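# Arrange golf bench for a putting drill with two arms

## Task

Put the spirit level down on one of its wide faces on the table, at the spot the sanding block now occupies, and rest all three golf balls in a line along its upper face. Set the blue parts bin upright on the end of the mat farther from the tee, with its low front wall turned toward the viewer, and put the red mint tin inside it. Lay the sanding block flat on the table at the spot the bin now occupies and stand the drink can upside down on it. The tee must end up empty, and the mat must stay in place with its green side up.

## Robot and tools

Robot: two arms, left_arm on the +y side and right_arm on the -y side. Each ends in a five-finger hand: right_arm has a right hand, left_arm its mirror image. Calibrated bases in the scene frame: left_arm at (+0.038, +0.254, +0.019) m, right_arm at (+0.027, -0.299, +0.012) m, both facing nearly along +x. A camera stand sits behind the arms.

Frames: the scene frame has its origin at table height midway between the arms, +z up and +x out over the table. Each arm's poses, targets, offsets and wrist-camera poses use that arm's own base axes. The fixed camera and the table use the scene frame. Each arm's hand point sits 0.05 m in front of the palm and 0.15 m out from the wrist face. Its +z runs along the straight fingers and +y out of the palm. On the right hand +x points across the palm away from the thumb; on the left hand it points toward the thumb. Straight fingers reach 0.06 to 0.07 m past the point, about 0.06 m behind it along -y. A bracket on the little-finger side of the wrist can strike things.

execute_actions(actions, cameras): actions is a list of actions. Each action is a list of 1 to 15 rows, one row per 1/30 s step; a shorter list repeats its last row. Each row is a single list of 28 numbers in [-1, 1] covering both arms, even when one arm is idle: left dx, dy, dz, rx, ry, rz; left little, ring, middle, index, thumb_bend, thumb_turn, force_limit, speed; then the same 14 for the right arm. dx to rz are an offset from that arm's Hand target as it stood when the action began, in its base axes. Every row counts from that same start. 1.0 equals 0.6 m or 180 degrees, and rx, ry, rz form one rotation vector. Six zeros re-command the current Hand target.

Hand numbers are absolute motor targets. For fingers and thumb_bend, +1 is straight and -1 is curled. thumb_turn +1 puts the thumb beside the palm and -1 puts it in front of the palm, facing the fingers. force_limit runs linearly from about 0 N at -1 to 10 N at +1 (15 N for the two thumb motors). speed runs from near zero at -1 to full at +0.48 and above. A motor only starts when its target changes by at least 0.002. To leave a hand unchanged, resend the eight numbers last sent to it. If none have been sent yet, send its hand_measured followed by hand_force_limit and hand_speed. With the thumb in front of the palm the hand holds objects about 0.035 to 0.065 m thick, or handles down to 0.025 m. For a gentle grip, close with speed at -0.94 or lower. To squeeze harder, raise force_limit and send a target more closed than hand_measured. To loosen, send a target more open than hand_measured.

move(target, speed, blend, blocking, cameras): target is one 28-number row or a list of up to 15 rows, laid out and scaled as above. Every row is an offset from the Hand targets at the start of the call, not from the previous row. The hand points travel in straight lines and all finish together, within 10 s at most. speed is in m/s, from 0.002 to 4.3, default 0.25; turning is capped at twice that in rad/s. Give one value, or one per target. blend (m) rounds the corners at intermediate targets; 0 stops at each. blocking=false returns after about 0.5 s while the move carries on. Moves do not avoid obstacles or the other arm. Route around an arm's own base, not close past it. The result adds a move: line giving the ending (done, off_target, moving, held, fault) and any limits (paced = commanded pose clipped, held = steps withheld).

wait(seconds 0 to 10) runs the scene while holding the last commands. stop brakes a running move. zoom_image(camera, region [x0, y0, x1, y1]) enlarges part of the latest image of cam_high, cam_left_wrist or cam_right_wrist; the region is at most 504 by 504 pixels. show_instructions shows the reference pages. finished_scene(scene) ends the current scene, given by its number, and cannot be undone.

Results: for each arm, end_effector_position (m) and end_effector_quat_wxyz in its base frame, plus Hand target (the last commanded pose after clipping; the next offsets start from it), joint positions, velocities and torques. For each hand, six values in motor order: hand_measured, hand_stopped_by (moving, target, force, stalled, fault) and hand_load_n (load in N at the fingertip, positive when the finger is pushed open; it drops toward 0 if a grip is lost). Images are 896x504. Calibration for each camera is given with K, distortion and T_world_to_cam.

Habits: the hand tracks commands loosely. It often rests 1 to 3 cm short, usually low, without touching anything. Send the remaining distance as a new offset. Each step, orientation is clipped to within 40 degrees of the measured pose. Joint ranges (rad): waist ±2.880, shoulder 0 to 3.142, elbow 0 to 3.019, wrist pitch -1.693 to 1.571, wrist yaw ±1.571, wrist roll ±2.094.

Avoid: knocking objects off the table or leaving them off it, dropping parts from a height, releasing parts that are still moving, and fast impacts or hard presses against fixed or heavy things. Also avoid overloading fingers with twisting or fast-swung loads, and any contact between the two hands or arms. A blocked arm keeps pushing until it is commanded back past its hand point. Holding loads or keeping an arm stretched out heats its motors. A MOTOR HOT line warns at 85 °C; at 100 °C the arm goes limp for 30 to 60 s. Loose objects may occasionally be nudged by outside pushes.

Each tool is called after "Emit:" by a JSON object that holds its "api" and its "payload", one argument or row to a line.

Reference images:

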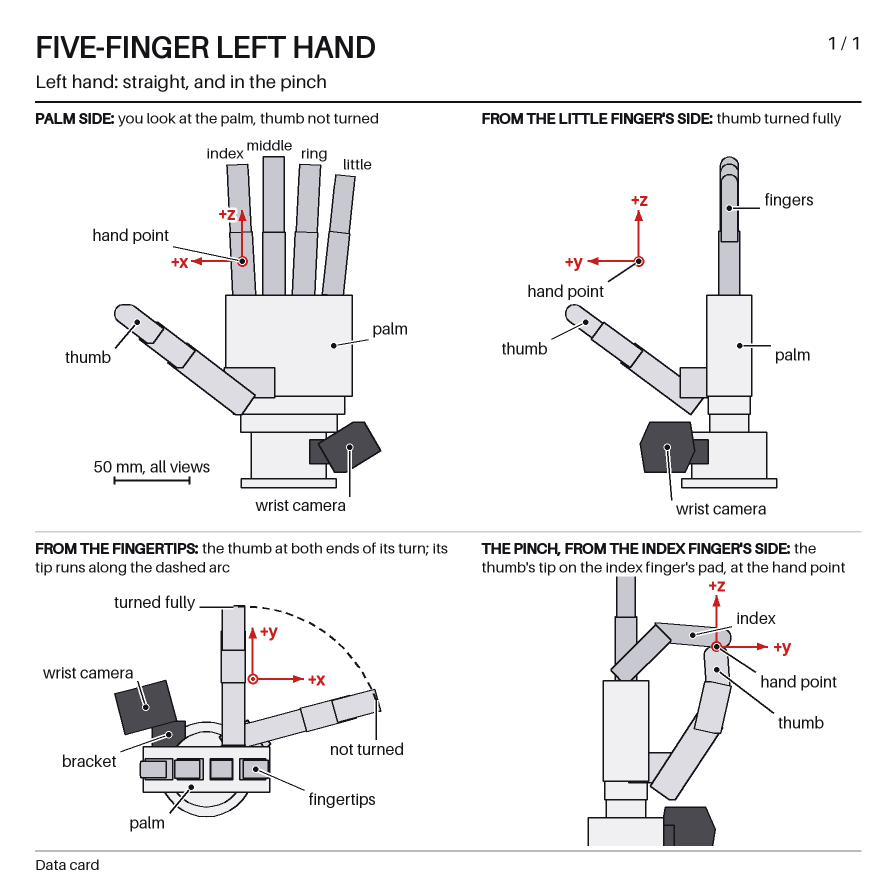

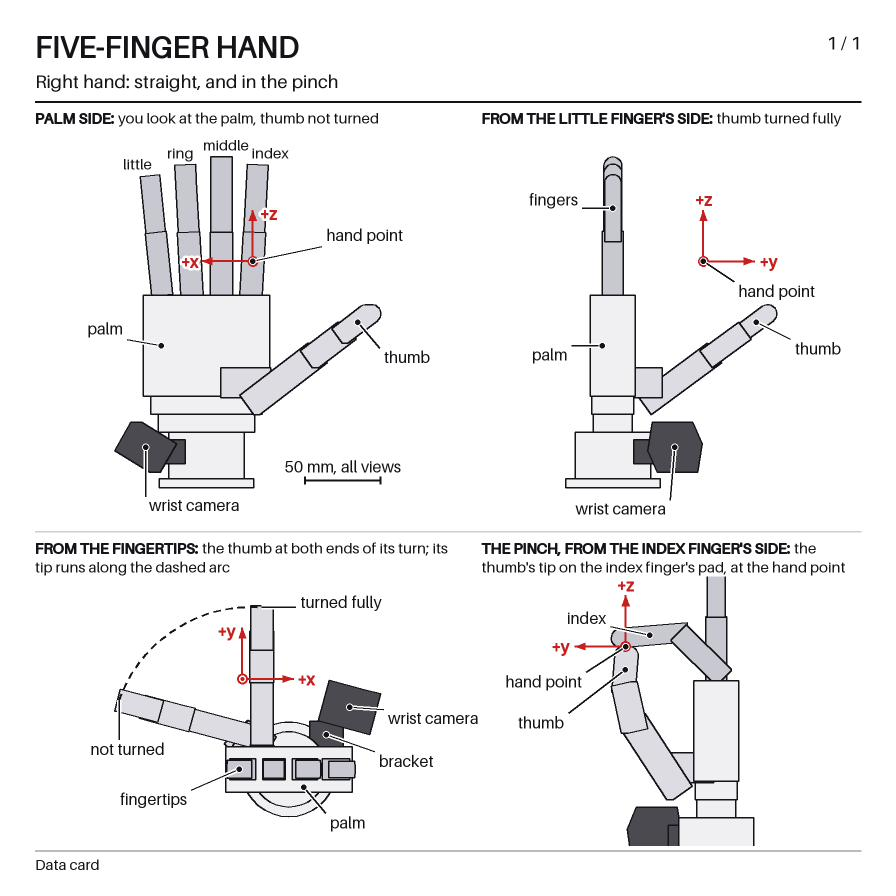

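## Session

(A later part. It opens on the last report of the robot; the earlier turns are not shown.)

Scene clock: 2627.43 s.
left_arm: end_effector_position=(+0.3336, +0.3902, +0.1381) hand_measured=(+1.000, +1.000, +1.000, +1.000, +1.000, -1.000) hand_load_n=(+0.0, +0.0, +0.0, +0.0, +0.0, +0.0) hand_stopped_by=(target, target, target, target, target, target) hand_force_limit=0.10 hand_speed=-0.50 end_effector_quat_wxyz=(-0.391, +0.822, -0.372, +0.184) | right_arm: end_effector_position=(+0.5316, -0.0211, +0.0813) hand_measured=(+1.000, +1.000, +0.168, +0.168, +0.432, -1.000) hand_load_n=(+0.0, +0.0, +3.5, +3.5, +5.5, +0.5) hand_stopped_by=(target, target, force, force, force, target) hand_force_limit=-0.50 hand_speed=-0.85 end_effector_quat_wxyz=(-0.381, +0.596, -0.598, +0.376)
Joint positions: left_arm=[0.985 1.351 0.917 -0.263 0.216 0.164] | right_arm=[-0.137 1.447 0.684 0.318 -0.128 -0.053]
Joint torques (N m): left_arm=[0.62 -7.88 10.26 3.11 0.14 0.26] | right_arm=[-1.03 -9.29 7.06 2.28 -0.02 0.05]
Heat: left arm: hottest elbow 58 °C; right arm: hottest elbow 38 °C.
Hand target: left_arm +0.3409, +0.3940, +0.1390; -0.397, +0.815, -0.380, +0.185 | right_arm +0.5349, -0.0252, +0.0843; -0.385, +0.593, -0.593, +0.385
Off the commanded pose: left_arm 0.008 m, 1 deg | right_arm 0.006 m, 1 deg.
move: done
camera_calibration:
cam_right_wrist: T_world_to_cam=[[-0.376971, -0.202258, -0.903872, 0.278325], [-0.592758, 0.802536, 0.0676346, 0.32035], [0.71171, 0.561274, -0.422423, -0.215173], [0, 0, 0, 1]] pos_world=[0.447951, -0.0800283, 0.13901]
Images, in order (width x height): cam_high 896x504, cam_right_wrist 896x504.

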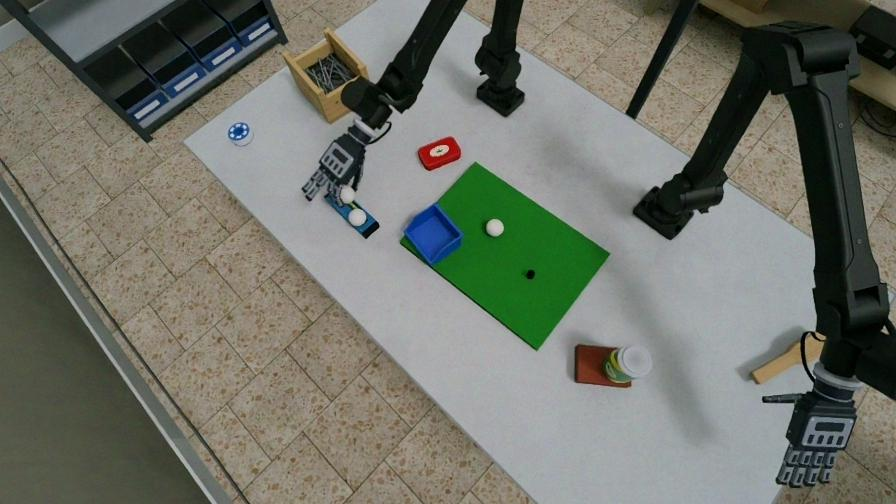

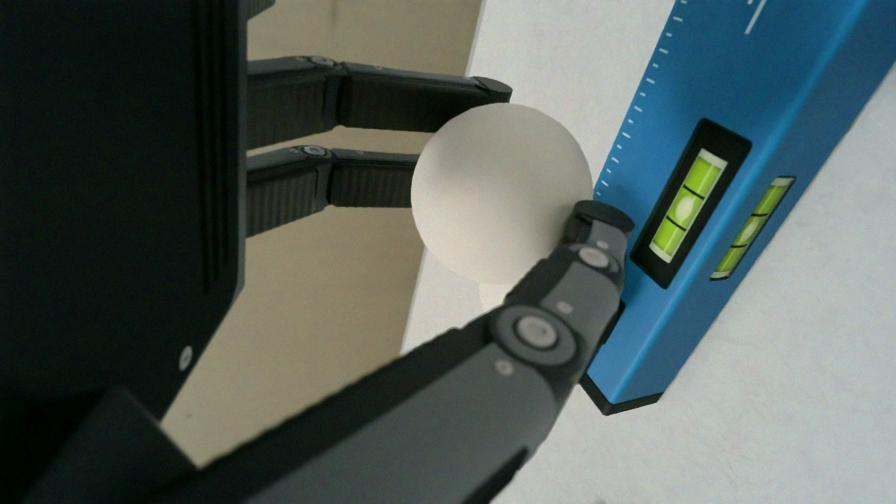

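Emit:
{"api": "move", "payload": {
  "target": [
    [0,0,0,0,0,0,1,1,1,1,1,-1,0.1,-0.5,0.008,-0.003,-0.06,0,0,0,1,1,-0.1,-0.1,-0.1,-1,-0.5,-0.85],
    [0,0,0,0,0,0,1,1,1,1,1,-1,0.1,-0.5,0.008,-0.003,-0.077,0,0,0,1,1,-0.1,-0.1,-0.1,-1,-0.5,-0.85]
  ],
  "speed": 0.06,
  "cameras": ["cam_high","cam_right_wrist"]
}}

Emit:
{"api": "zoom_image", "payload": {
  "camera": "cam_high",
  "region": [300, 150, 420, 250]
}}

Scene clock: 2670.17 s.
left_arm: end_effector_position=(+0.3336, +0.3902, +0.1381) hand_measured=(+1.000, +1.000, +1.000, +1.000, +1.000, -1.000) hand_load_n=(+0.0, +0.0, +0.0, -0.5, +0.0, +0.0) hand_stopped_by=(target, target, target, target, target, target) hand_force_limit=0.10 hand_speed=-0.50 end_effector_quat_wxyz=(-0.391, +0.822, -0.372, +0.184) | right_arm: end_effector_position=(+0.5397, -0.0218, +0.0416) hand_measured=(+1.000, +1.000, +0.168, +0.168, +0.432, -1.000) hand_load_n=(+0.0, +0.0, +3.0, +3.5, +5.5, +0.5) hand_stopped_by=(target, target, force, force, force, target) hand_force_limit=-0.50 hand_speed=-0.85 end_effector_quat_wxyz=(-0.385, +0.595, -0.595, +0.380)
Joint positions: left_arm=[0.985 1.351 0.917 -0.263 0.216 0.164] | right_arm=[-0.137 1.571 0.662 0.477 -0.13 -0.053]
Joint torques (N m): left_arm=[0.62 -7.88 10.26 3.11 0.15 0.26] | right_arm=[-1.26 -9.35 5.9 2.28 -0.01 0.04]
Heat: left arm: hottest elbow 58 °C; right arm: hottest elbow 38 °C.
Hand target: left_arm +0.3409, +0.3940, +0.1390; -0.397, +0.815, -0.380, +0.185 | right_arm +0.5396, -0.0270, +0.0379; -0.385, +0.593, -0.593, +0.385
Off the commanded pose: left_arm 0.008 m, 1 deg | right_arm 0.006 m, 1 deg.
move: done
camera_calibration:
cam_right_wrist: T_world_to_cam=[[-0.364328, -0.204502, -0.908539, 0.238619], [-0.595775, 0.80101, 0.0586094, 0.330345], [0.715764, 0.562638, -0.413668, -0.239904], [0, 0, 0, 1]] pos_world=[0.455461, -0.0808327, 0.0981934]
Images, in order (width x height): cam_high 896x504, cam_right_wrist 896x504.

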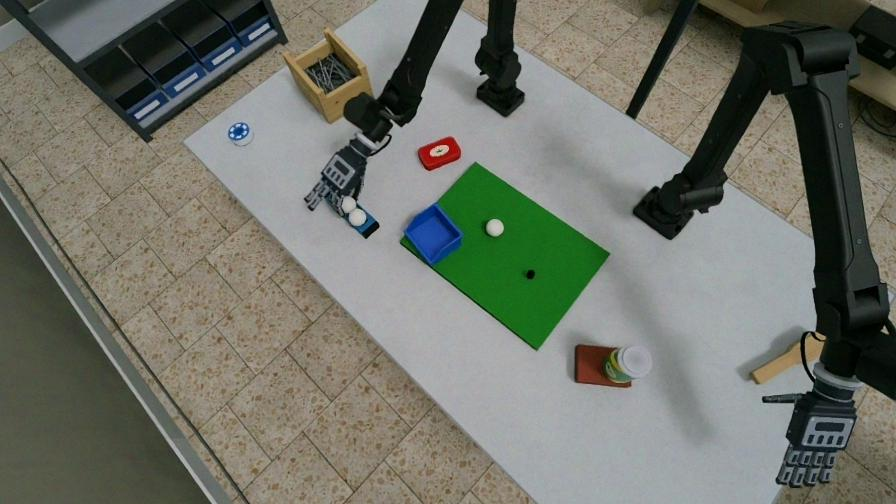

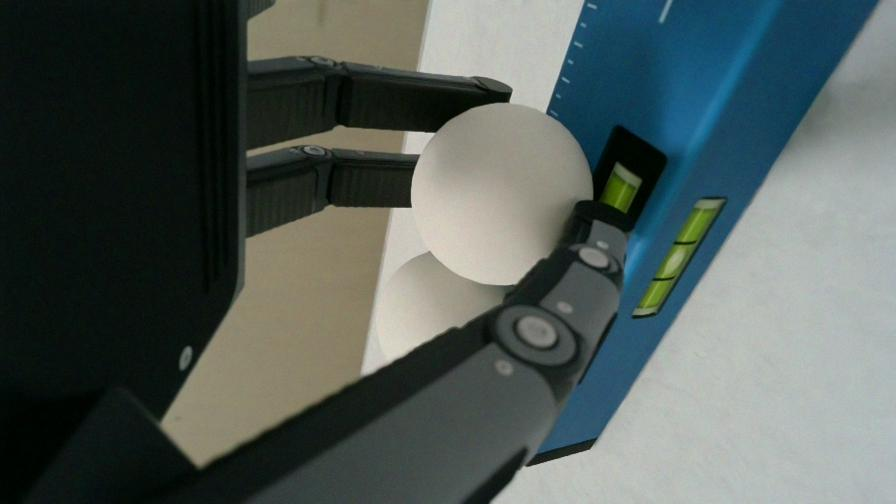

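Scaled by 4.200.

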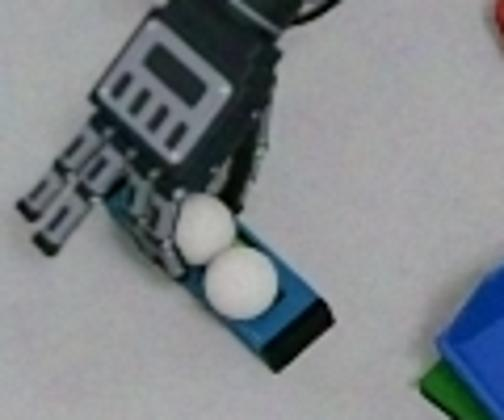

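Emit:
{"api": "move", "payload": {
  "target": [
    [0,0,0,0,0,0,1,1,1,1,1,-1,0.1,-0.5,-0.002,-0.01,-0.007,0,0,0,1,1,-0.1,-0.1,-0.1,-1,-0.5,-0.85]
  ],
  "speed": 0.06,
  "cameras": ["cam_high","cam_right_wrist"]
}}

Emit:
{"api": "zoom_image", "payload": {
  "camera": "cam_high",
  "region": [300, 150, 420, 250]
}}

Scene clock: 2697.10 s.
left_arm: end_effector_position=(+0.3336, +0.3902, +0.1381) hand_measured=(+1.000, +1.000, +1.000, +1.000, +1.000, -1.000) hand_load_n=(+0.0, +0.0, +0.0, +0.0, -0.5, +0.0) hand_stopped_by=(target, target, target, target, target, target) hand_force_limit=0.10 hand_speed=-0.50 end_effector_quat_wxyz=(-0.391, +0.822, -0.372, +0.184) | right_arm: end_effector_position=(+0.5407, -0.0251, +0.0412) hand_measured=(+1.000, +1.000, +0.168, +0.168, +0.432, -1.000) hand_load_n=(+0.0, +0.0, +3.5, +3.5, +5.5, +0.0) hand_stopped_by=(target, target, force, force, force, target) hand_force_limit=-0.50 hand_speed=-0.85 end_effector_quat_wxyz=(-0.388, +0.595, -0.592, +0.381)
Joint positions: left_arm=[0.985 1.351 0.917 -0.263 0.216 0.164] | right_arm=[-0.147 1.577 0.662 0.49 -0.145 -0.058]
Joint torques (N m): left_arm=[0.62 -7.82 10.26 3.1 0.14 0.26] | right_arm=[-1.55 -9.11 5.61 2.26 -0.01 0.03]
Heat: left arm: hottest elbow 58 °C; right arm: hottest elbow 37 °C.
Hand target: left_arm +0.3409, +0.3940, +0.1390; -0.397, +0.815, -0.380, +0.185 | right_arm +0.5384, -0.0331, +0.0336; -0.384, +0.593, -0.593, +0.385
Off the commanded pose: left_arm 0.008 m, 1 deg | right_arm 0.011 m, 1 deg.
move: off_target (right_arm)
camera_calibration:
cam_right_wrist: T_world_to_cam=[[-0.35635, -0.205894, -0.911385, 0.233645], [-0.59996, 0.798188, 0.054262, 0.336029], [0.716284, 0.566131, -0.407963, -0.239292], [0, 0, 0, 1]] pos_world=[0.456265, -0.0846377, 0.0970848]
Images, in order (width x height): cam_high 896x504, cam_right_wrist 896x504.

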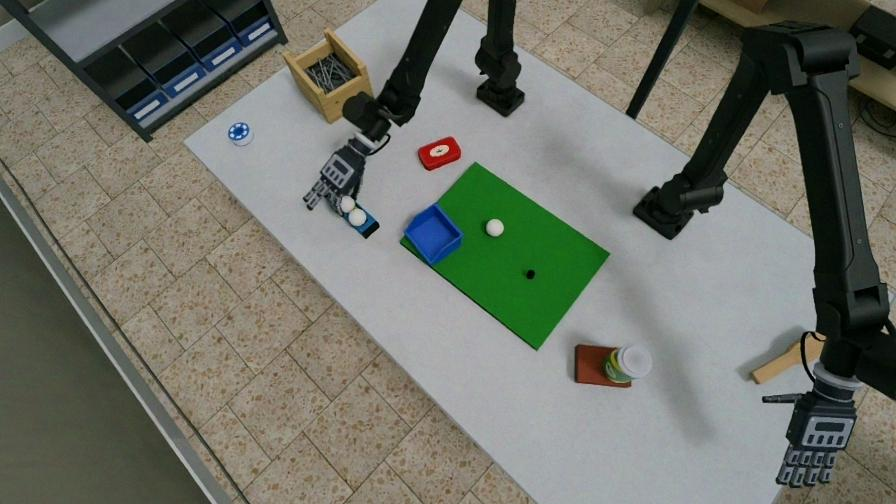

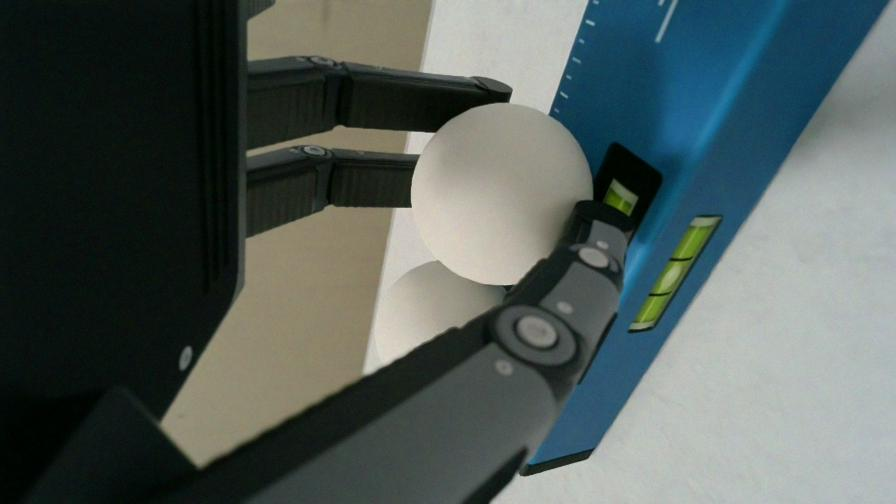

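Scaled by 4.200.

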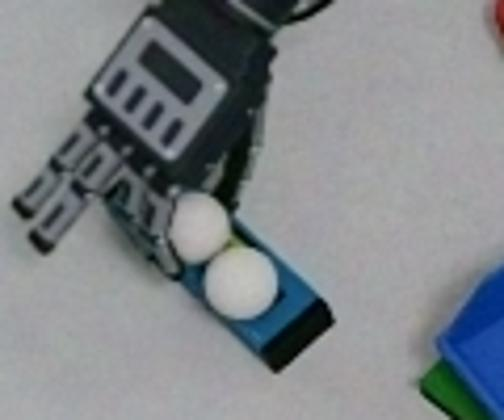

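Emit:
{"api": "move", "payload": {
  "target": [
    [0,0,0,0,0,0,1,1,1,1,1,-1,0.1,-0.5,0.001,0.004,0.01,0,0,0,1,1,-0.1,-0.1,-0.1,-1,-0.5,-0.85]
  ],
  "speed": 0.06,
  "cameras": []
}}

Emit:
{"api": "move", "payload": {
  "target": [
    [0,0,0,0,0,0,1,1,1,1,1,-1,0.1,-0.5,0,0,0,0,0,0,1,1,0.3,0.3,0.54,-1,-0.5,-0.9]
  ],
  "cameras": ["cam_high","cam_right_wrist"]
}}

Emit:
{"api": "zoom_image", "payload": {
  "camera": "cam_high",
  "region": [300, 150, 420, 250]
}}

Scene clock: 2707.70 s.
left_arm: end_effector_position=(+0.3336, +0.3902, +0.1381) hand_measured=(+1.000, +1.000, +1.000, +1.000, +1.000, -1.000) hand_load_n=(+0.0, -0.5, +0.0, +0.0, +0.0, +0.0) hand_stopped_by=(target, target, target, target, target, target) hand_force_limit=0.10 hand_speed=-0.50 end_effector_quat_wxyz=(-0.391, +0.822, -0.372, +0.184) | right_arm: end_effector_position=(+0.5407, -0.0251, +0.0412) hand_measured=(+1.000, +1.000, +0.168, +0.168, +0.432, -1.000) hand_load_n=(+0.0, +0.0, +3.5, +3.5, +5.5, +0.5) hand_stopped_by=(target, target, force, force, force, target) hand_force_limit=-0.50 hand_speed=-0.85 end_effector_quat_wxyz=(-0.388, +0.595, -0.592, +0.381)
Joint positions: left_arm=[0.985 1.351 0.917 -0.263 0.216 0.164] | right_arm=[-0.147 1.577 0.662 0.49 -0.145 -0.059]
Joint torques (N m): left_arm=[0.62 -7.82 10.26 3.11 0.14 0.26] | right_arm=[-1.14 -10.17 5.96 1.55 0.22 0.06]
Heat: left arm: hottest elbow 58 °C; right arm: hottest elbow 36 °C.
Hand target: left_arm +0.3409, +0.3940, +0.1390; -0.397, +0.815, -0.380, +0.185 | right_arm +0.5390, -0.0307, +0.0396; -0.384, +0.593, -0.593, +0.385
Off the commanded pose: left_arm 0.008 m, 1 deg | right_arm 0.006 m, 1 deg.
move: done
No camera images: "cameras" was empty.

Scene clock: 2708.70 s.
left_arm: end_effector_position=(+0.3336, +0.3902, +0.1381) hand_measured=(+1.000, +1.000, +1.000, +1.000, +1.000, -1.000) hand_load_n=(+0.0, +0.0, +0.0, -0.5, +0.0, +0.0) hand_stopped_by=(target, target, target, target, target, target) hand_force_limit=0.10 hand_speed=-0.50 end_effector_quat_wxyz=(-0.391, +0.822, -0.372, +0.184) | right_arm: end_effector_position=(+0.5407, -0.0252, +0.0412) hand_measured=(+1.000, +1.000, +0.300, +0.300, +0.540, -1.000) hand_load_n=(+0.0, +0.0, +0.0, +0.0, +0.0, +0.0) hand_stopped_by=(target, target, target, target, target, target) hand_force_limit=-0.50 hand_speed=-0.90 end_effector_quat_wxyz=(-0.388, +0.595, -0.592, +0.381)
Joint positions: left_arm=[0.985 1.351 0.917 -0.263 0.216 0.164] | right_arm=[-0.147 1.577 0.662 0.49 -0.144 -0.059]
Joint torques (N m): left_arm=[0.62 -7.88 10.26 3.12 0.14 0.25] | right_arm=[-1.2 -10.23 5.96 1.55 0.2 0.06]
Heat: left arm: hottest elbow 58 °C; right arm: hottest elbow 36 °C.
Hand target: left_arm +0.3409, +0.3940, +0.1390; -0.397, +0.815, -0.380, +0.185 | right_arm +0.5390, -0.0307, +0.0396; -0.384, +0.593, -0.593, +0.385
Off the commanded pose: left_arm 0.008 m, 1 deg | right_arm 0.006 m, 1 deg.
move: done
camera_calibration:
cam_right_wrist: T_world_to_cam=[[-0.356422, -0.206293, -0.911266, 0.233633], [-0.599777, 0.798352, 0.0538588, 0.335999], [0.716401, 0.565753, -0.40828, -0.239347], [0, 0, 0, 1]] pos_world=[0.456265, -0.0846379, 0.0970845]
Images, in order (width x height): cam_high 896x504, cam_right_wrist 896x504.

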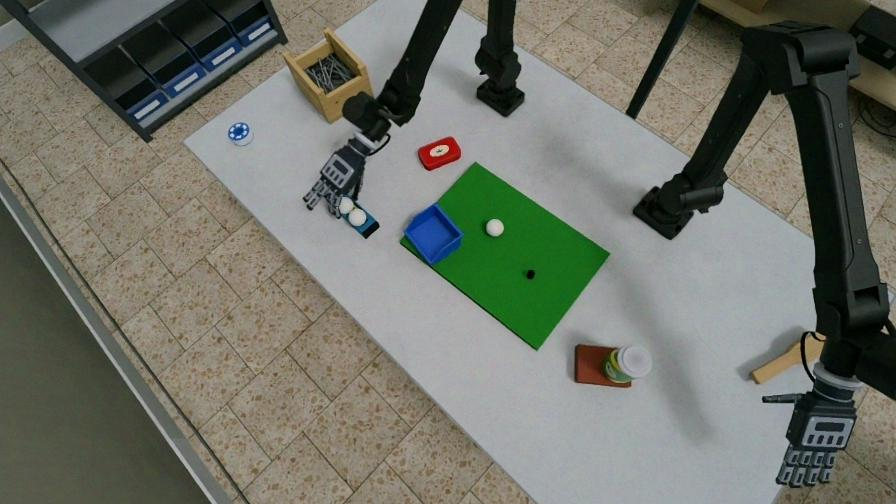

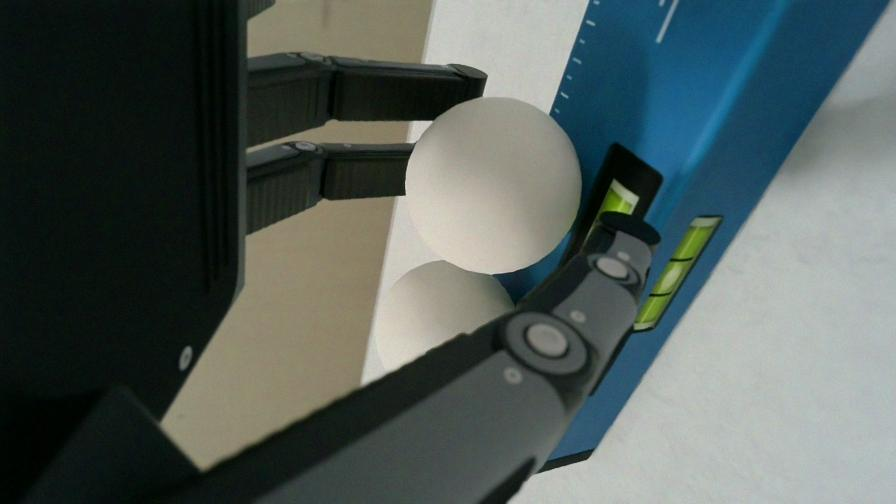

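Scaled by 4.200.

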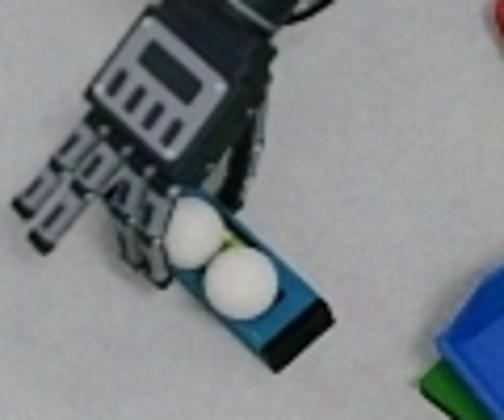

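Emit:
{"api": "move", "payload": {
  "target": [
    [0,0,0,0,0,0,1,1,1,1,1,-1,0.1,-0.5,0,0,0,0,0,0,1,1,1,1,0.7,-1,-0.5,-0.6]
  ],
  "cameras": ["cam_high","cam_right_wrist"]
}}

Emit:
{"api": "zoom_image", "payload": {
  "camera": "cam_high",
  "region": [300, 150, 420, 250]
}}

Scene clock: 2717.13 s.
left_arm: end_effector_position=(+0.3336, +0.3902, +0.1381) hand_measured=(+1.000, +1.000, +1.000, +1.000, +1.000, -1.000) hand_load_n=(+0.0, +0.0, +0.0, +0.0, +0.0, +0.0) hand_stopped_by=(target, target, target, target, target, target) hand_force_limit=0.10 hand_speed=-0.50 end_effector_quat_wxyz=(-0.391, +0.822, -0.372, +0.184) | right_arm: end_effector_position=(+0.5407, -0.0252, +0.0412) hand_measured=(+1.000, +1.000, +1.000, +1.000, +0.700, -1.000) hand_load_n=(+0.0, +0.0, +0.0, +0.0, +0.0, +0.0) hand_stopped_by=(target, target, target, target, target, target) hand_force_limit=-0.50 hand_speed=-0.60 end_effector_quat_wxyz=(-0.388, +0.595, -0.592, +0.381)
Joint positions: left_arm=[0.985 1.351 0.917 -0.263 0.216 0.164] | right_arm=[-0.147 1.577 0.662 0.49 -0.144 -0.059]
Joint torques (N m): left_arm=[0.62 -7.88 10.28 3.11 0.14 0.26] | right_arm=[-1.14 -10.23 5.96 1.55 0.2 0.06]
Heat: left arm: hottest elbow 58 °C; right arm: hottest elbow 36 °C.
Hand target: left_arm +0.3409, +0.3940, +0.1390; -0.397, +0.815, -0.380, +0.185 | right_arm +0.5390, -0.0306, +0.0396; -0.384, +0.593, -0.593, +0.385
Off the commanded pose: left_arm 0.008 m, 1 deg | right_arm 0.006 m, 1 deg.
move: done
camera_calibration:
cam_right_wrist: T_world_to_cam=[[-0.356422, -0.206293, -0.911266, 0.233633], [-0.599777, 0.798352, 0.0538588, 0.335999], [0.716401, 0.565753, -0.40828, -0.239347], [0, 0, 0, 1]] pos_world=[0.456265, -0.0846379, 0.0970845]
Images, in order (width x height): cam_high 896x504, cam_right_wrist 896x504.

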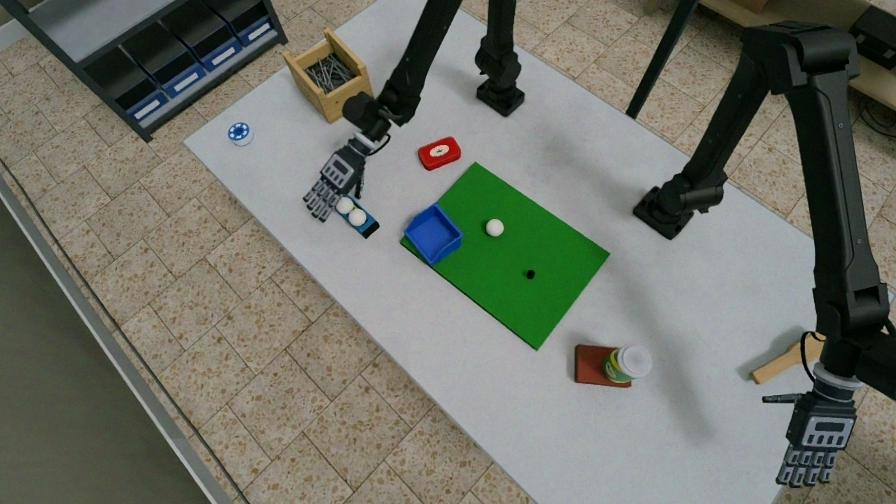

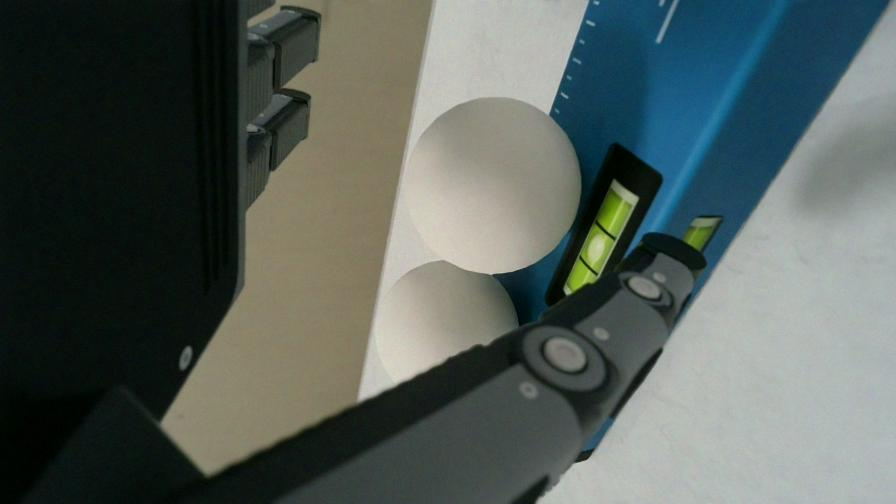

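Scaled by 4.200.

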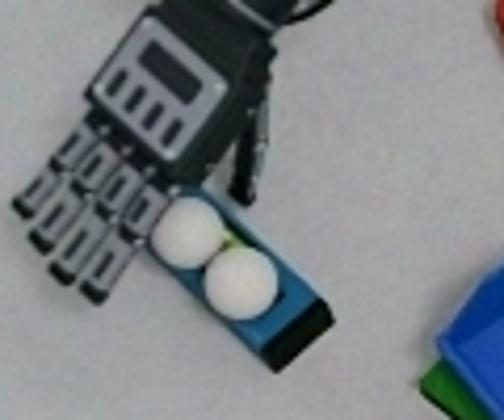

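Emit:
{"api": "move", "payload": {
  "target": [
    [0,0,0,0,0,0,1,1,1,1,1,-1,0.1,-0.5,-0.01,0,0.12,0,0,0,1,1,1,1,0.7,-1,-0.5,-0.6],
    [0,0,0,0,0,0,1,1,1,1,1,-1,0.1,-0.5,-0.2,0.2,0.25,0,0,0.13,1,1,1,1,0.7,-1,-0.5,-0.6],
    [0,0,0,0,0,0,1,1,1,1,1,-1,0.1,-0.5,-0.3617,0.5127,0.167,0,0,0.2778,0.5,0.5,0.5,0.5,0.6,-1,-0.5,-0.6],
    [0,0,0,0,0,0,1,1,1,1,1,-1,0.1,-0.5,-0.3617,0.5127,0.0757,0,0,0.2778,0.5,0.5,0.5,0.5,0.6,-1,0.05,-0.6]
  ],
  "blend": [0.01,0.05,0.01,0],
  "speed": [0.06,0.25,0.25,0.12],
  "cameras": ["cam_high","cam_right_wrist"]
}}

Emit:
{"api": "zoom_image", "payload": {
  "camera": "cam_high",
  "region": [300, 130, 540, 290]
}}

Scene clock: 2751.10 s.
left_arm: end_effector_position=(+0.3336, +0.3902, +0.1381) hand_measured=(+1.000, +1.000, +1.000, +1.000, +1.000, -1.000) hand_load_n=(+0.0, +0.0, +0.0, +0.0, +0.0, +0.0) hand_stopped_by=(target, target, target, target, target, target) hand_force_limit=0.10 hand_speed=-0.50 end_effector_quat_wxyz=(-0.391, +0.822, -0.372, +0.184) | right_arm: end_effector_position=(+0.3222, +0.2743, +0.0854) hand_measured=(+0.500, +0.500, +0.500, +0.500, +0.600, -1.000) hand_load_n=(+0.0, +0.0, +0.0, +0.0, +0.0, +0.0) hand_stopped_by=(target, target, target, target, target, target) hand_force_limit=0.05 hand_speed=-0.60 end_effector_quat_wxyz=(-0.506, +0.791, -0.288, +0.186)
Joint positions: left_arm=[0.985 1.351 0.917 -0.263 0.216 0.164] | right_arm=[0.512 1.149 0.437 0.256 -0.325 -0.159]
Joint torques (N m): left_arm=[0.62 -7.88 10.25 3.11 0.14 0.26] | right_arm=[-0.03 -5.6 7.04 2.17 0.11 0.2]
Heat: left arm: hottest elbow 58 °C; right arm: hottest elbow 36 °C.
Hand target: left_arm +0.3409, +0.3940, +0.1390; -0.397, +0.815, -0.380, +0.185 | right_arm +0.3220, +0.2771, +0.0851; -0.511, +0.788, -0.287, +0.186
Off the commanded pose: left_arm 0.008 m, 1 deg | right_arm 0.003 m, 1 deg.
move: done; blend cut to 0 m at target 3
camera_calibration:
cam_right_wrist: T_world_to_cam=[[-0.0750577, -0.417532, -0.905557, 0.224715], [-0.996563, 0.0633372, 0.0533974, 0.292969], [0.0350603, 0.906452, -0.42085, -0.107065], [0, 0, 0, 1]] pos_world=[0.312583, 0.172319, 0.14279]
Images, in order (width x height): cam_high 896x504, cam_right_wrist 896x504.

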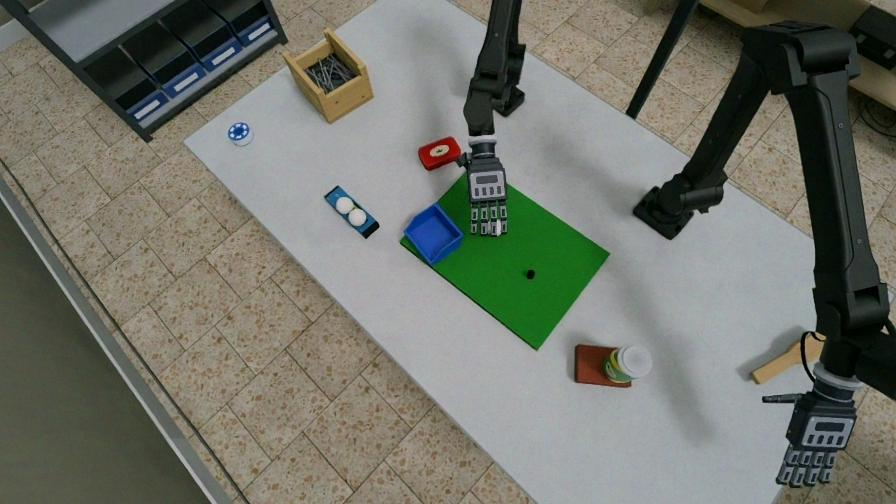

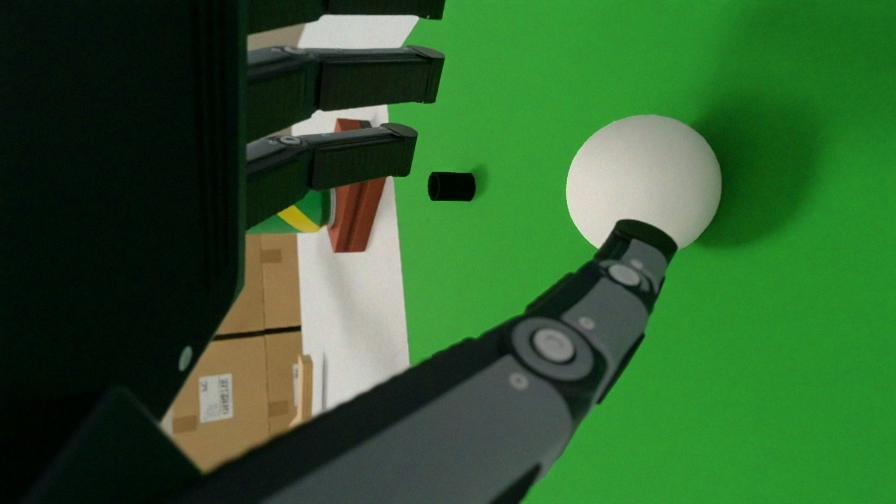

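Scaled by 2.100.

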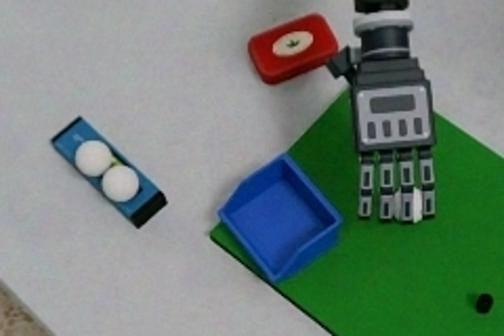

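Emit:
{"api": "move", "payload": {
  "target": [
    [0,0,0,0,0,0,1,1,1,1,1,-1,0.1,-0.5,-0.0067,-0.003,-0.091,0,0,0,0.5,0.5,0.5,0.5,0.6,-1,0.05,-0.6]
  ],
  "speed": 0.08,
  "cameras": ["cam_high","cam_right_wrist"]
}}

Scene clock: 2767.20 s.
left_arm: end_effector_position=(+0.3336, +0.3902, +0.1381) hand_measured=(+1.000, +1.000, +1.000, +1.000, +1.000, -1.000) hand_load_n=(+0.0, +0.0, +0.0, +0.0, +0.0, +0.0) hand_stopped_by=(target, target, target, target, target, target) hand_force_limit=0.10 hand_speed=-0.50 end_effector_quat_wxyz=(-0.391, +0.822, -0.372, +0.184) | right_arm: end_effector_position=(+0.3199, +0.2728, +0.0320) hand_measured=(+0.500, +0.500, +0.500, +0.500, +0.600, -1.000) hand_load_n=(+0.0, +0.0, +0.0, +0.0, +0.0, +0.0) hand_stopped_by=(target, target, target, target, target, target) hand_force_limit=0.05 hand_speed=-0.60 end_effector_quat_wxyz=(-0.507, +0.791, -0.287, +0.187)
Joint positions: left_arm=[0.985 1.351 0.917 -0.263 0.216 0.164] | right_arm=[0.512 1.331 0.363 0.514 -0.324 -0.159]
Joint torques (N m): left_arm=[0.62 -7.88 10.26 3.11 0.14 0.26] | right_arm=[0.03 -6.12 5.52 2.18 0.14 0.2]
Heat: left arm: hottest elbow 58 °C; right arm: hottest elbow 37 °C.
Hand target: left_arm +0.3409, +0.3940, +0.1390; -0.397, +0.815, -0.380, +0.185 | right_arm +0.3179, +0.2752, +0.0304; -0.511, +0.788, -0.287, +0.186
Off the commanded pose: left_arm 0.008 m, 1 deg | right_arm 0.003 m, 1 deg.
move: done
camera_calibration:
cam_right_wrist: T_world_to_cam=[[-0.0721355, -0.416111, -0.906448, 0.174242], [-0.996702, 0.0639499, 0.0499613, 0.29359], [0.0371778, 0.907062, -0.419352, -0.12898], [0, 0, 0, 1]] pos_world=[0.309986, 0.170722, 0.0891849]
Images, in order (width x height): cam_high 896x504, cam_right_wrist 896x504.

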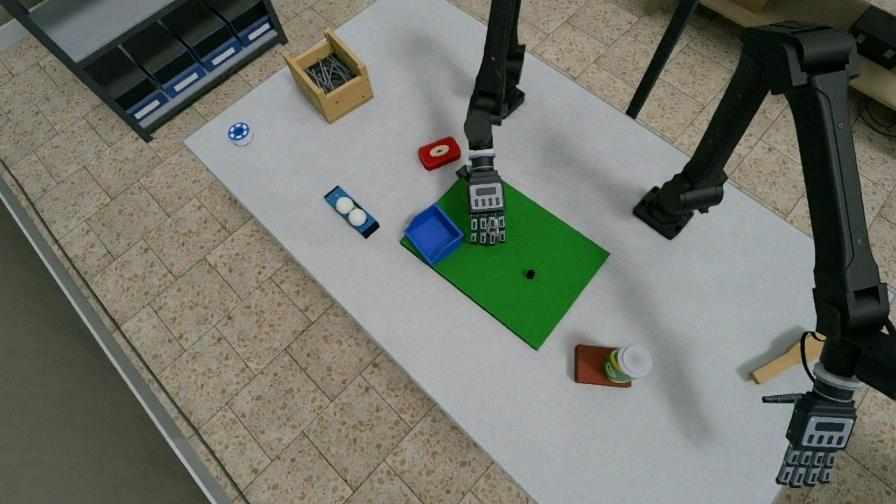

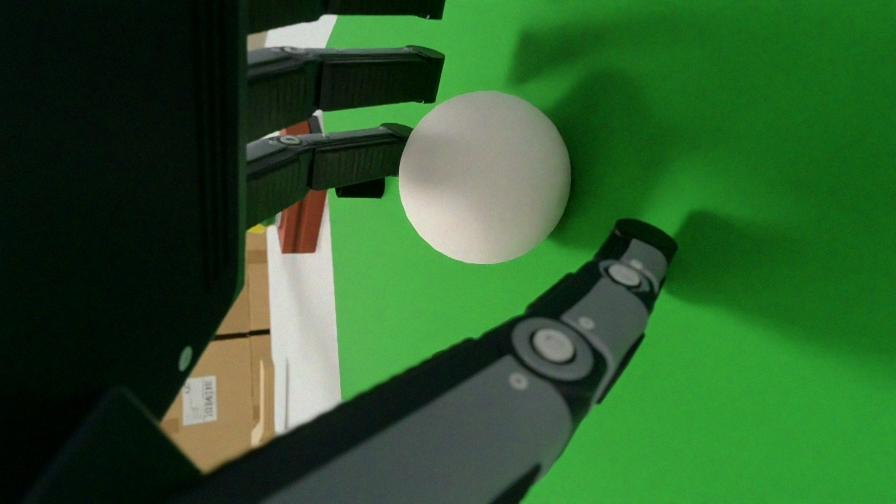

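Emit:
{"api": "move", "payload": {
  "target": [
    [0,0,0,0,0,0,1,1,1,1,1,-1,0.1,-0.5,0,0,0,0,0,0,0.5,0.5,-0.1,-0.1,-0.1,-1,-0.5,-0.85]
  ],
  "cameras": ["cam_right_wrist"]
}}

Scene clock: 2777.30 s.
left_arm: end_effector_position=(+0.3336, +0.3902, +0.1381) hand_measured=(+1.000, +1.000, +1.000, +1.000, +1.000, -1.000) hand_load_n=(+0.0, +0.0, +0.0, +0.0, +0.0, +0.5) hand_stopped_by=(target, target, target, target, target, target) hand_force_limit=0.10 hand_speed=-0.50 end_effector_quat_wxyz=(-0.391, +0.822, -0.372, +0.184) | right_arm: end_effector_position=(+0.3199, +0.2729, +0.0321) hand_measured=(+0.500, +0.500, +0.168, +0.168, +0.434, -1.000) hand_load_n=(+0.0, +0.0, +3.5, +3.5, +5.5, +0.5) hand_stopped_by=(target, target, force, force, force, target) hand_force_limit=-0.50 hand_speed=-0.85 end_effector_quat_wxyz=(-0.508, +0.790, -0.287, +0.187)
Joint positions: left_arm=[0.985 1.351 0.917 -0.263 0.216 0.164] | right_arm=[0.512 1.331 0.363 0.515 -0.324 -0.158]
Joint torques (N m): left_arm=[0.62 -7.88 10.26 3.11 0.14 0.26] | right_arm=[0.09 -6.18 5.52 2.17 0.13 0.2]
Heat: left arm: hottest elbow 58 °C; right arm: hottest elbow 36 °C.
Hand target: left_arm +0.3409, +0.3940, +0.1390; -0.397, +0.815, -0.380, +0.185 | right_arm +0.3180, +0.2753, +0.0305; -0.511, +0.788, -0.287, +0.186
Off the commanded pose: left_arm 0.008 m, 1 deg | right_arm 0.003 m, 0 deg.
move: done
camera_calibration:
cam_right_wrist: T_world_to_cam=[[-0.0721971, -0.415694, -0.906635, 0.174248], [-0.996693, 0.0640451, 0.0500038, 0.293561], [0.0372793, 0.907247, -0.418943, -0.129171], [0, 0, 0, 1]] pos_world=[0.309986, 0.170822, 0.0891848]
Images, in order (width x height): cam_right_wrist 896x504.

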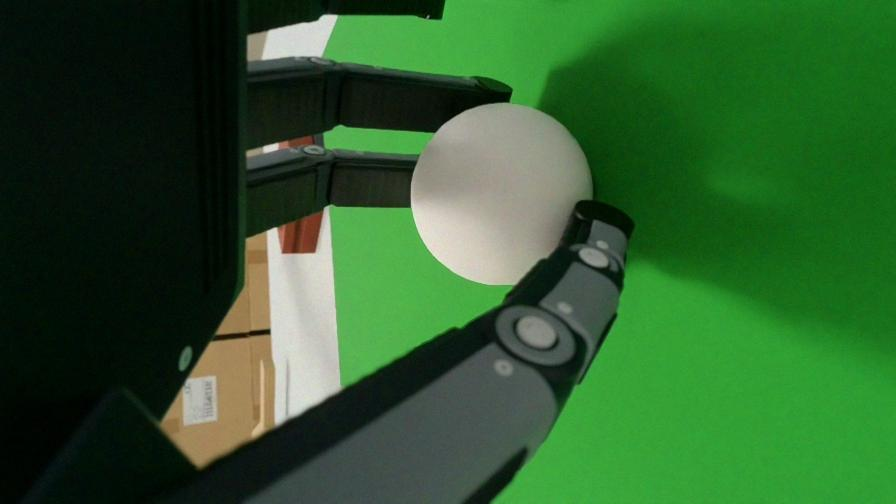

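Emit:
{"api": "move", "payload": {
  "target": [
    [0,0,0,0,0,0,1,1,1,1,1,-1,0.1,-0.5,0,0,0.18,0,0,0,0.5,0.5,-0.1,-0.1,-0.1,-1,-0.5,-0.85],
    [0,0,0,0,0,0,1,1,1,1,1,-1,0.1,-0.5,0.3592,-0.5863,0.23,0,0,-0.2778,0.5,0.5,-0.1,-0.1,-0.1,-1,-0.5,-0.85],
    [0,0,0,0,0,0,1,1,1,1,1,-1,0.1,-0.5,0.3592,-0.5863,0.09,0,0,-0.2778,1,1,-0.1,-0.1,-0.1,-1,-0.5,-0.85]
  ],
  "blend": [0.03,0.02,0],
  "speed": 0.25,
  "cameras": ["cam_high","cam_right_wrist"]
}}

Emit:
{"api": "zoom_image", "payload": {
  "camera": "cam_high",
  "region": [300, 150, 420, 250]
}}

Scene clock: 2798.93 s.
left_arm: end_effector_position=(+0.3336, +0.3902, +0.1381) hand_measured=(+1.000, +1.000, +1.000, +1.000, +1.000, -1.000) hand_load_n=(+0.0, +0.0, +0.0, +0.0, +0.0, +0.0) hand_stopped_by=(target, target, target, target, target, target) hand_force_limit=0.10 hand_speed=-0.50 end_effector_quat_wxyz=(-0.391, +0.822, -0.372, +0.184) | right_arm: end_effector_position=(+0.5293, -0.0723, +0.0790) hand_measured=(+1.000, +1.000, +0.168, +0.168, +0.434, -1.000) hand_load_n=(+0.0, +0.0, +3.0, +3.5, +5.5, +0.5) hand_stopped_by=(target, target, force, force, force, target) hand_force_limit=-0.50 hand_speed=-0.85 end_effector_quat_wxyz=(-0.379, +0.602, -0.595, +0.375)
Joint positions: left_arm=[0.985 1.351 0.917 -0.263 0.216 0.164] | right_arm=[-0.267 1.472 0.709 0.301 -0.251 -0.123]
Joint torques (N m): left_arm=[0.67 -7.88 10.26 3.11 0.14 0.26] | right_arm=[-0.97 -9.82 7.15 2.29 0.14 0.21]
Heat: left arm: hottest elbow 58 °C; right arm: hottest elbow 36 °C.
Hand target: left_arm +0.3409, +0.3940, +0.1390; -0.397, +0.815, -0.380, +0.185 | right_arm +0.5333, -0.0767, +0.0844; -0.384, +0.593, -0.593, +0.385
Off the commanded pose: left_arm 0.008 m, 1 deg | right_arm 0.008 m, 2 deg.
move: done
camera_calibration:
cam_right_wrist: T_world_to_cam=[[-0.378726, -0.213576, -0.900529, 0.264829], [-0.600846, 0.796822, 0.0637114, 0.36444], [0.703954, 0.565209, -0.430103, -0.180792], [0, 0, 0, 1]] pos_world=[0.446539, -0.131648, 0.137508]
Images, in order (width x height): cam_high 896x504, cam_right_wrist 896x504.

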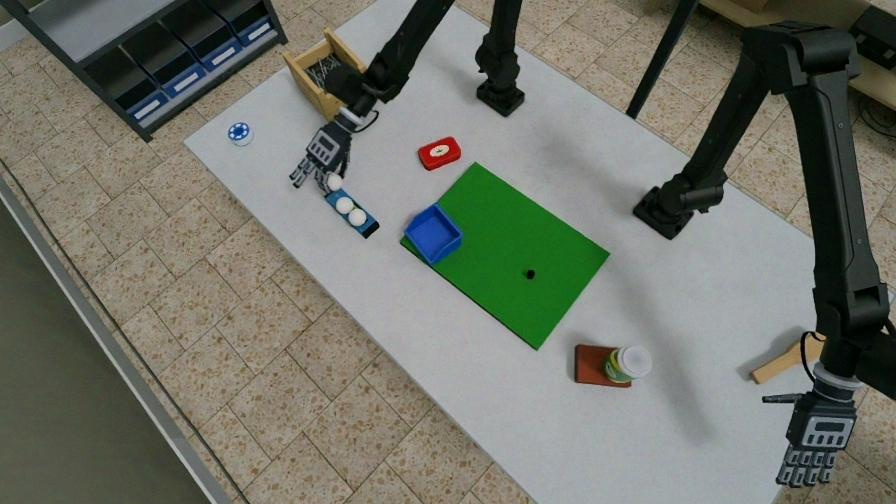

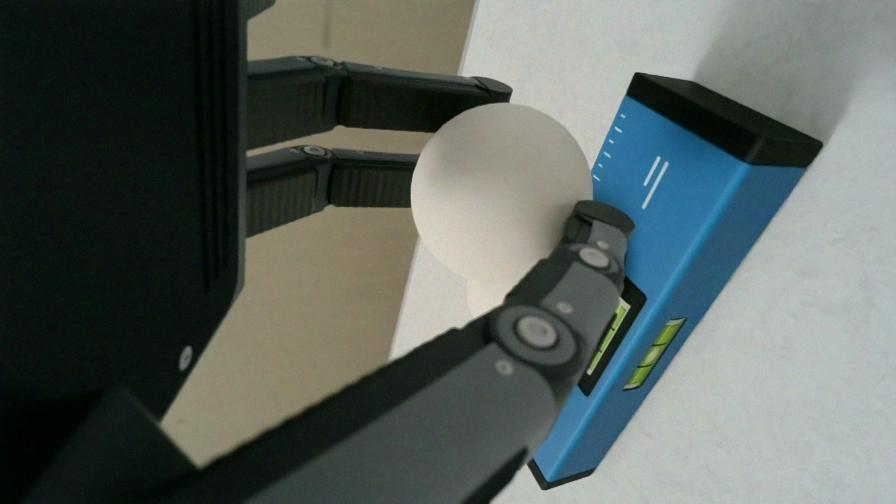

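Scaled by 4.200.

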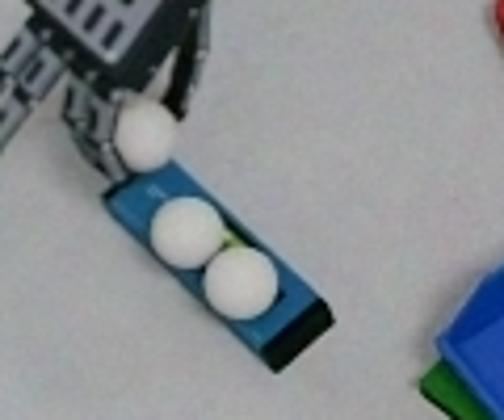

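Emit:
{"api": "move", "payload": {
  "target": [
    [0,0,0,0,0,0,1,1,1,1,1,-1,0.1,-0.5,0.009,0,-0.055,0,0,0,1,1,-0.1,-0.1,-0.1,-1,-0.5,-0.85],
    [0,0,0,0,0,0,1,1,1,1,1,-1,0.1,-0.5,0.009,0,-0.074,0,0,0,1,1,-0.1,-0.1,-0.1,-1,-0.5,-0.85]
  ],
  "speed": 0.06,
  "cameras": ["cam_high","cam_right_wrist"]
}}

Emit:
{"api": "zoom_image", "payload": {
  "camera": "cam_high",
  "region": [300, 150, 420, 250]
}}

Scene clock: 2823.53 s.
left_arm: end_effector_position=(+0.3336, +0.3902, +0.1381) hand_measured=(+1.000, +1.000, +1.000, +1.000, +1.000, -1.000) hand_load_n=(-0.5, +0.0, +0.0, +0.0, +0.0, +0.0) hand_stopped_by=(target, target, target, target, target, target) hand_force_limit=0.10 hand_speed=-0.50 end_effector_quat_wxyz=(-0.391, +0.822, -0.372, +0.184) | right_arm: end_effector_position=(+0.5375, -0.0751, +0.0422) hand_measured=(+1.000, +1.000, +0.168, +0.168, +0.434, -1.000) hand_load_n=(+0.0, +0.0, +3.0, +3.5, +6.0, +0.0) hand_stopped_by=(target, target, force, force, force, target) hand_force_limit=-0.50 hand_speed=-0.85 end_effector_quat_wxyz=(-0.381, +0.599, -0.592, +0.382)
Joint positions: left_arm=[0.985 1.351 0.917 -0.263 0.216 0.164] | right_arm=[-0.267 1.585 0.69 0.45 -0.247 -0.122]
Joint torques (N m): left_arm=[0.62 -7.88 10.26 3.12 0.14 0.26] | right_arm=[-0.73 -9.64 6.09 2.28 0.15 0.21]
Heat: left arm: hottest elbow 58 °C; right arm: hottest elbow 35 °C.
Hand target: left_arm +0.3409, +0.3940, +0.1390; -0.397, +0.815, -0.380, +0.185 | right_arm +0.5388, -0.0767, +0.0401; -0.384, +0.593, -0.593, +0.385
Off the commanded pose: left_arm 0.008 m, 1 deg | right_arm 0.003 m, 1 deg.
move: done
camera_calibration:
cam_right_wrist: T_world_to_cam=[[-0.36594, -0.216439, -0.90512, 0.227307], [-0.598874, 0.799217, 0.0510102, 0.373631], [0.712347, 0.560719, -0.422085, -0.206104], [0, 0, 0, 1]] pos_world=[0.453756, -0.133848, 0.0996877]
Images, in order (width x height): cam_high 896x504, cam_right_wrist 896x504.

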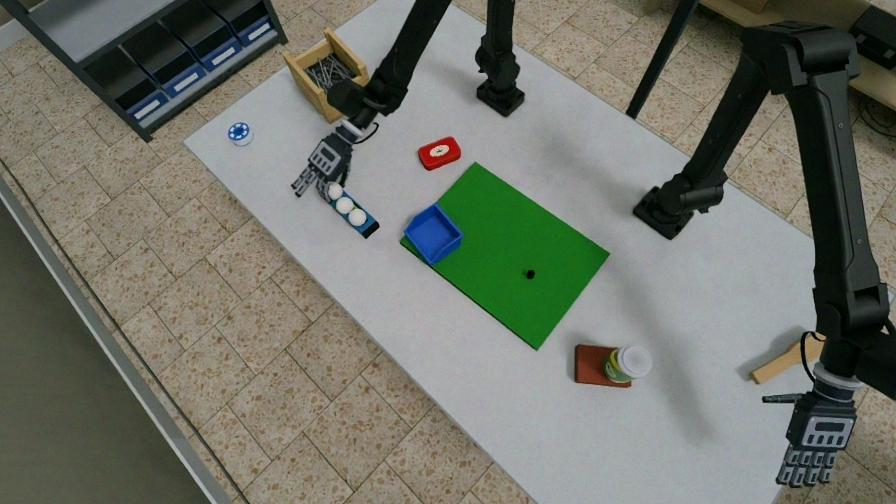

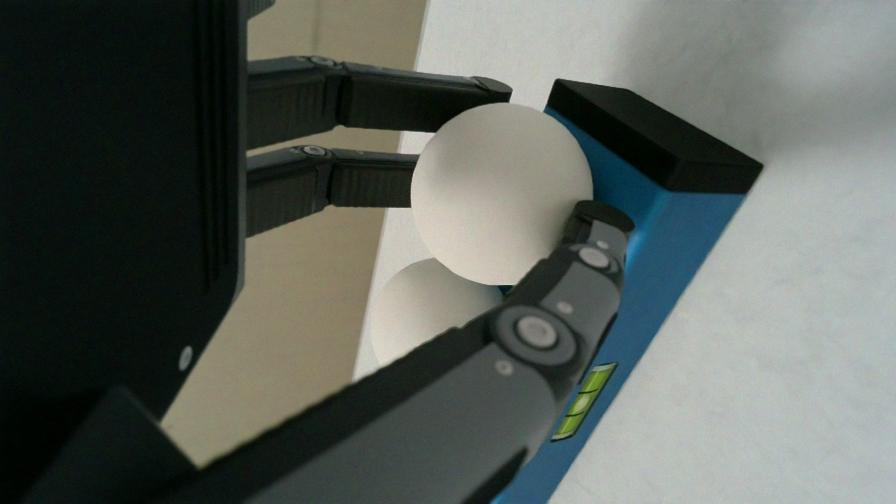

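Scaled by 4.200.

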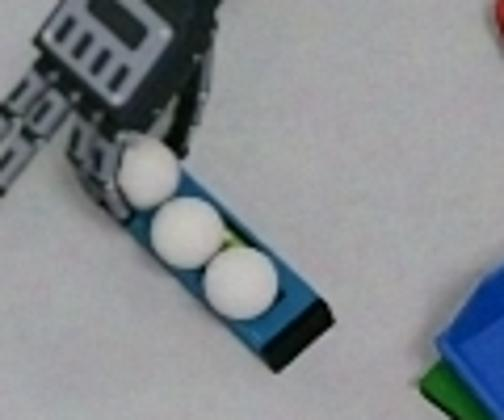

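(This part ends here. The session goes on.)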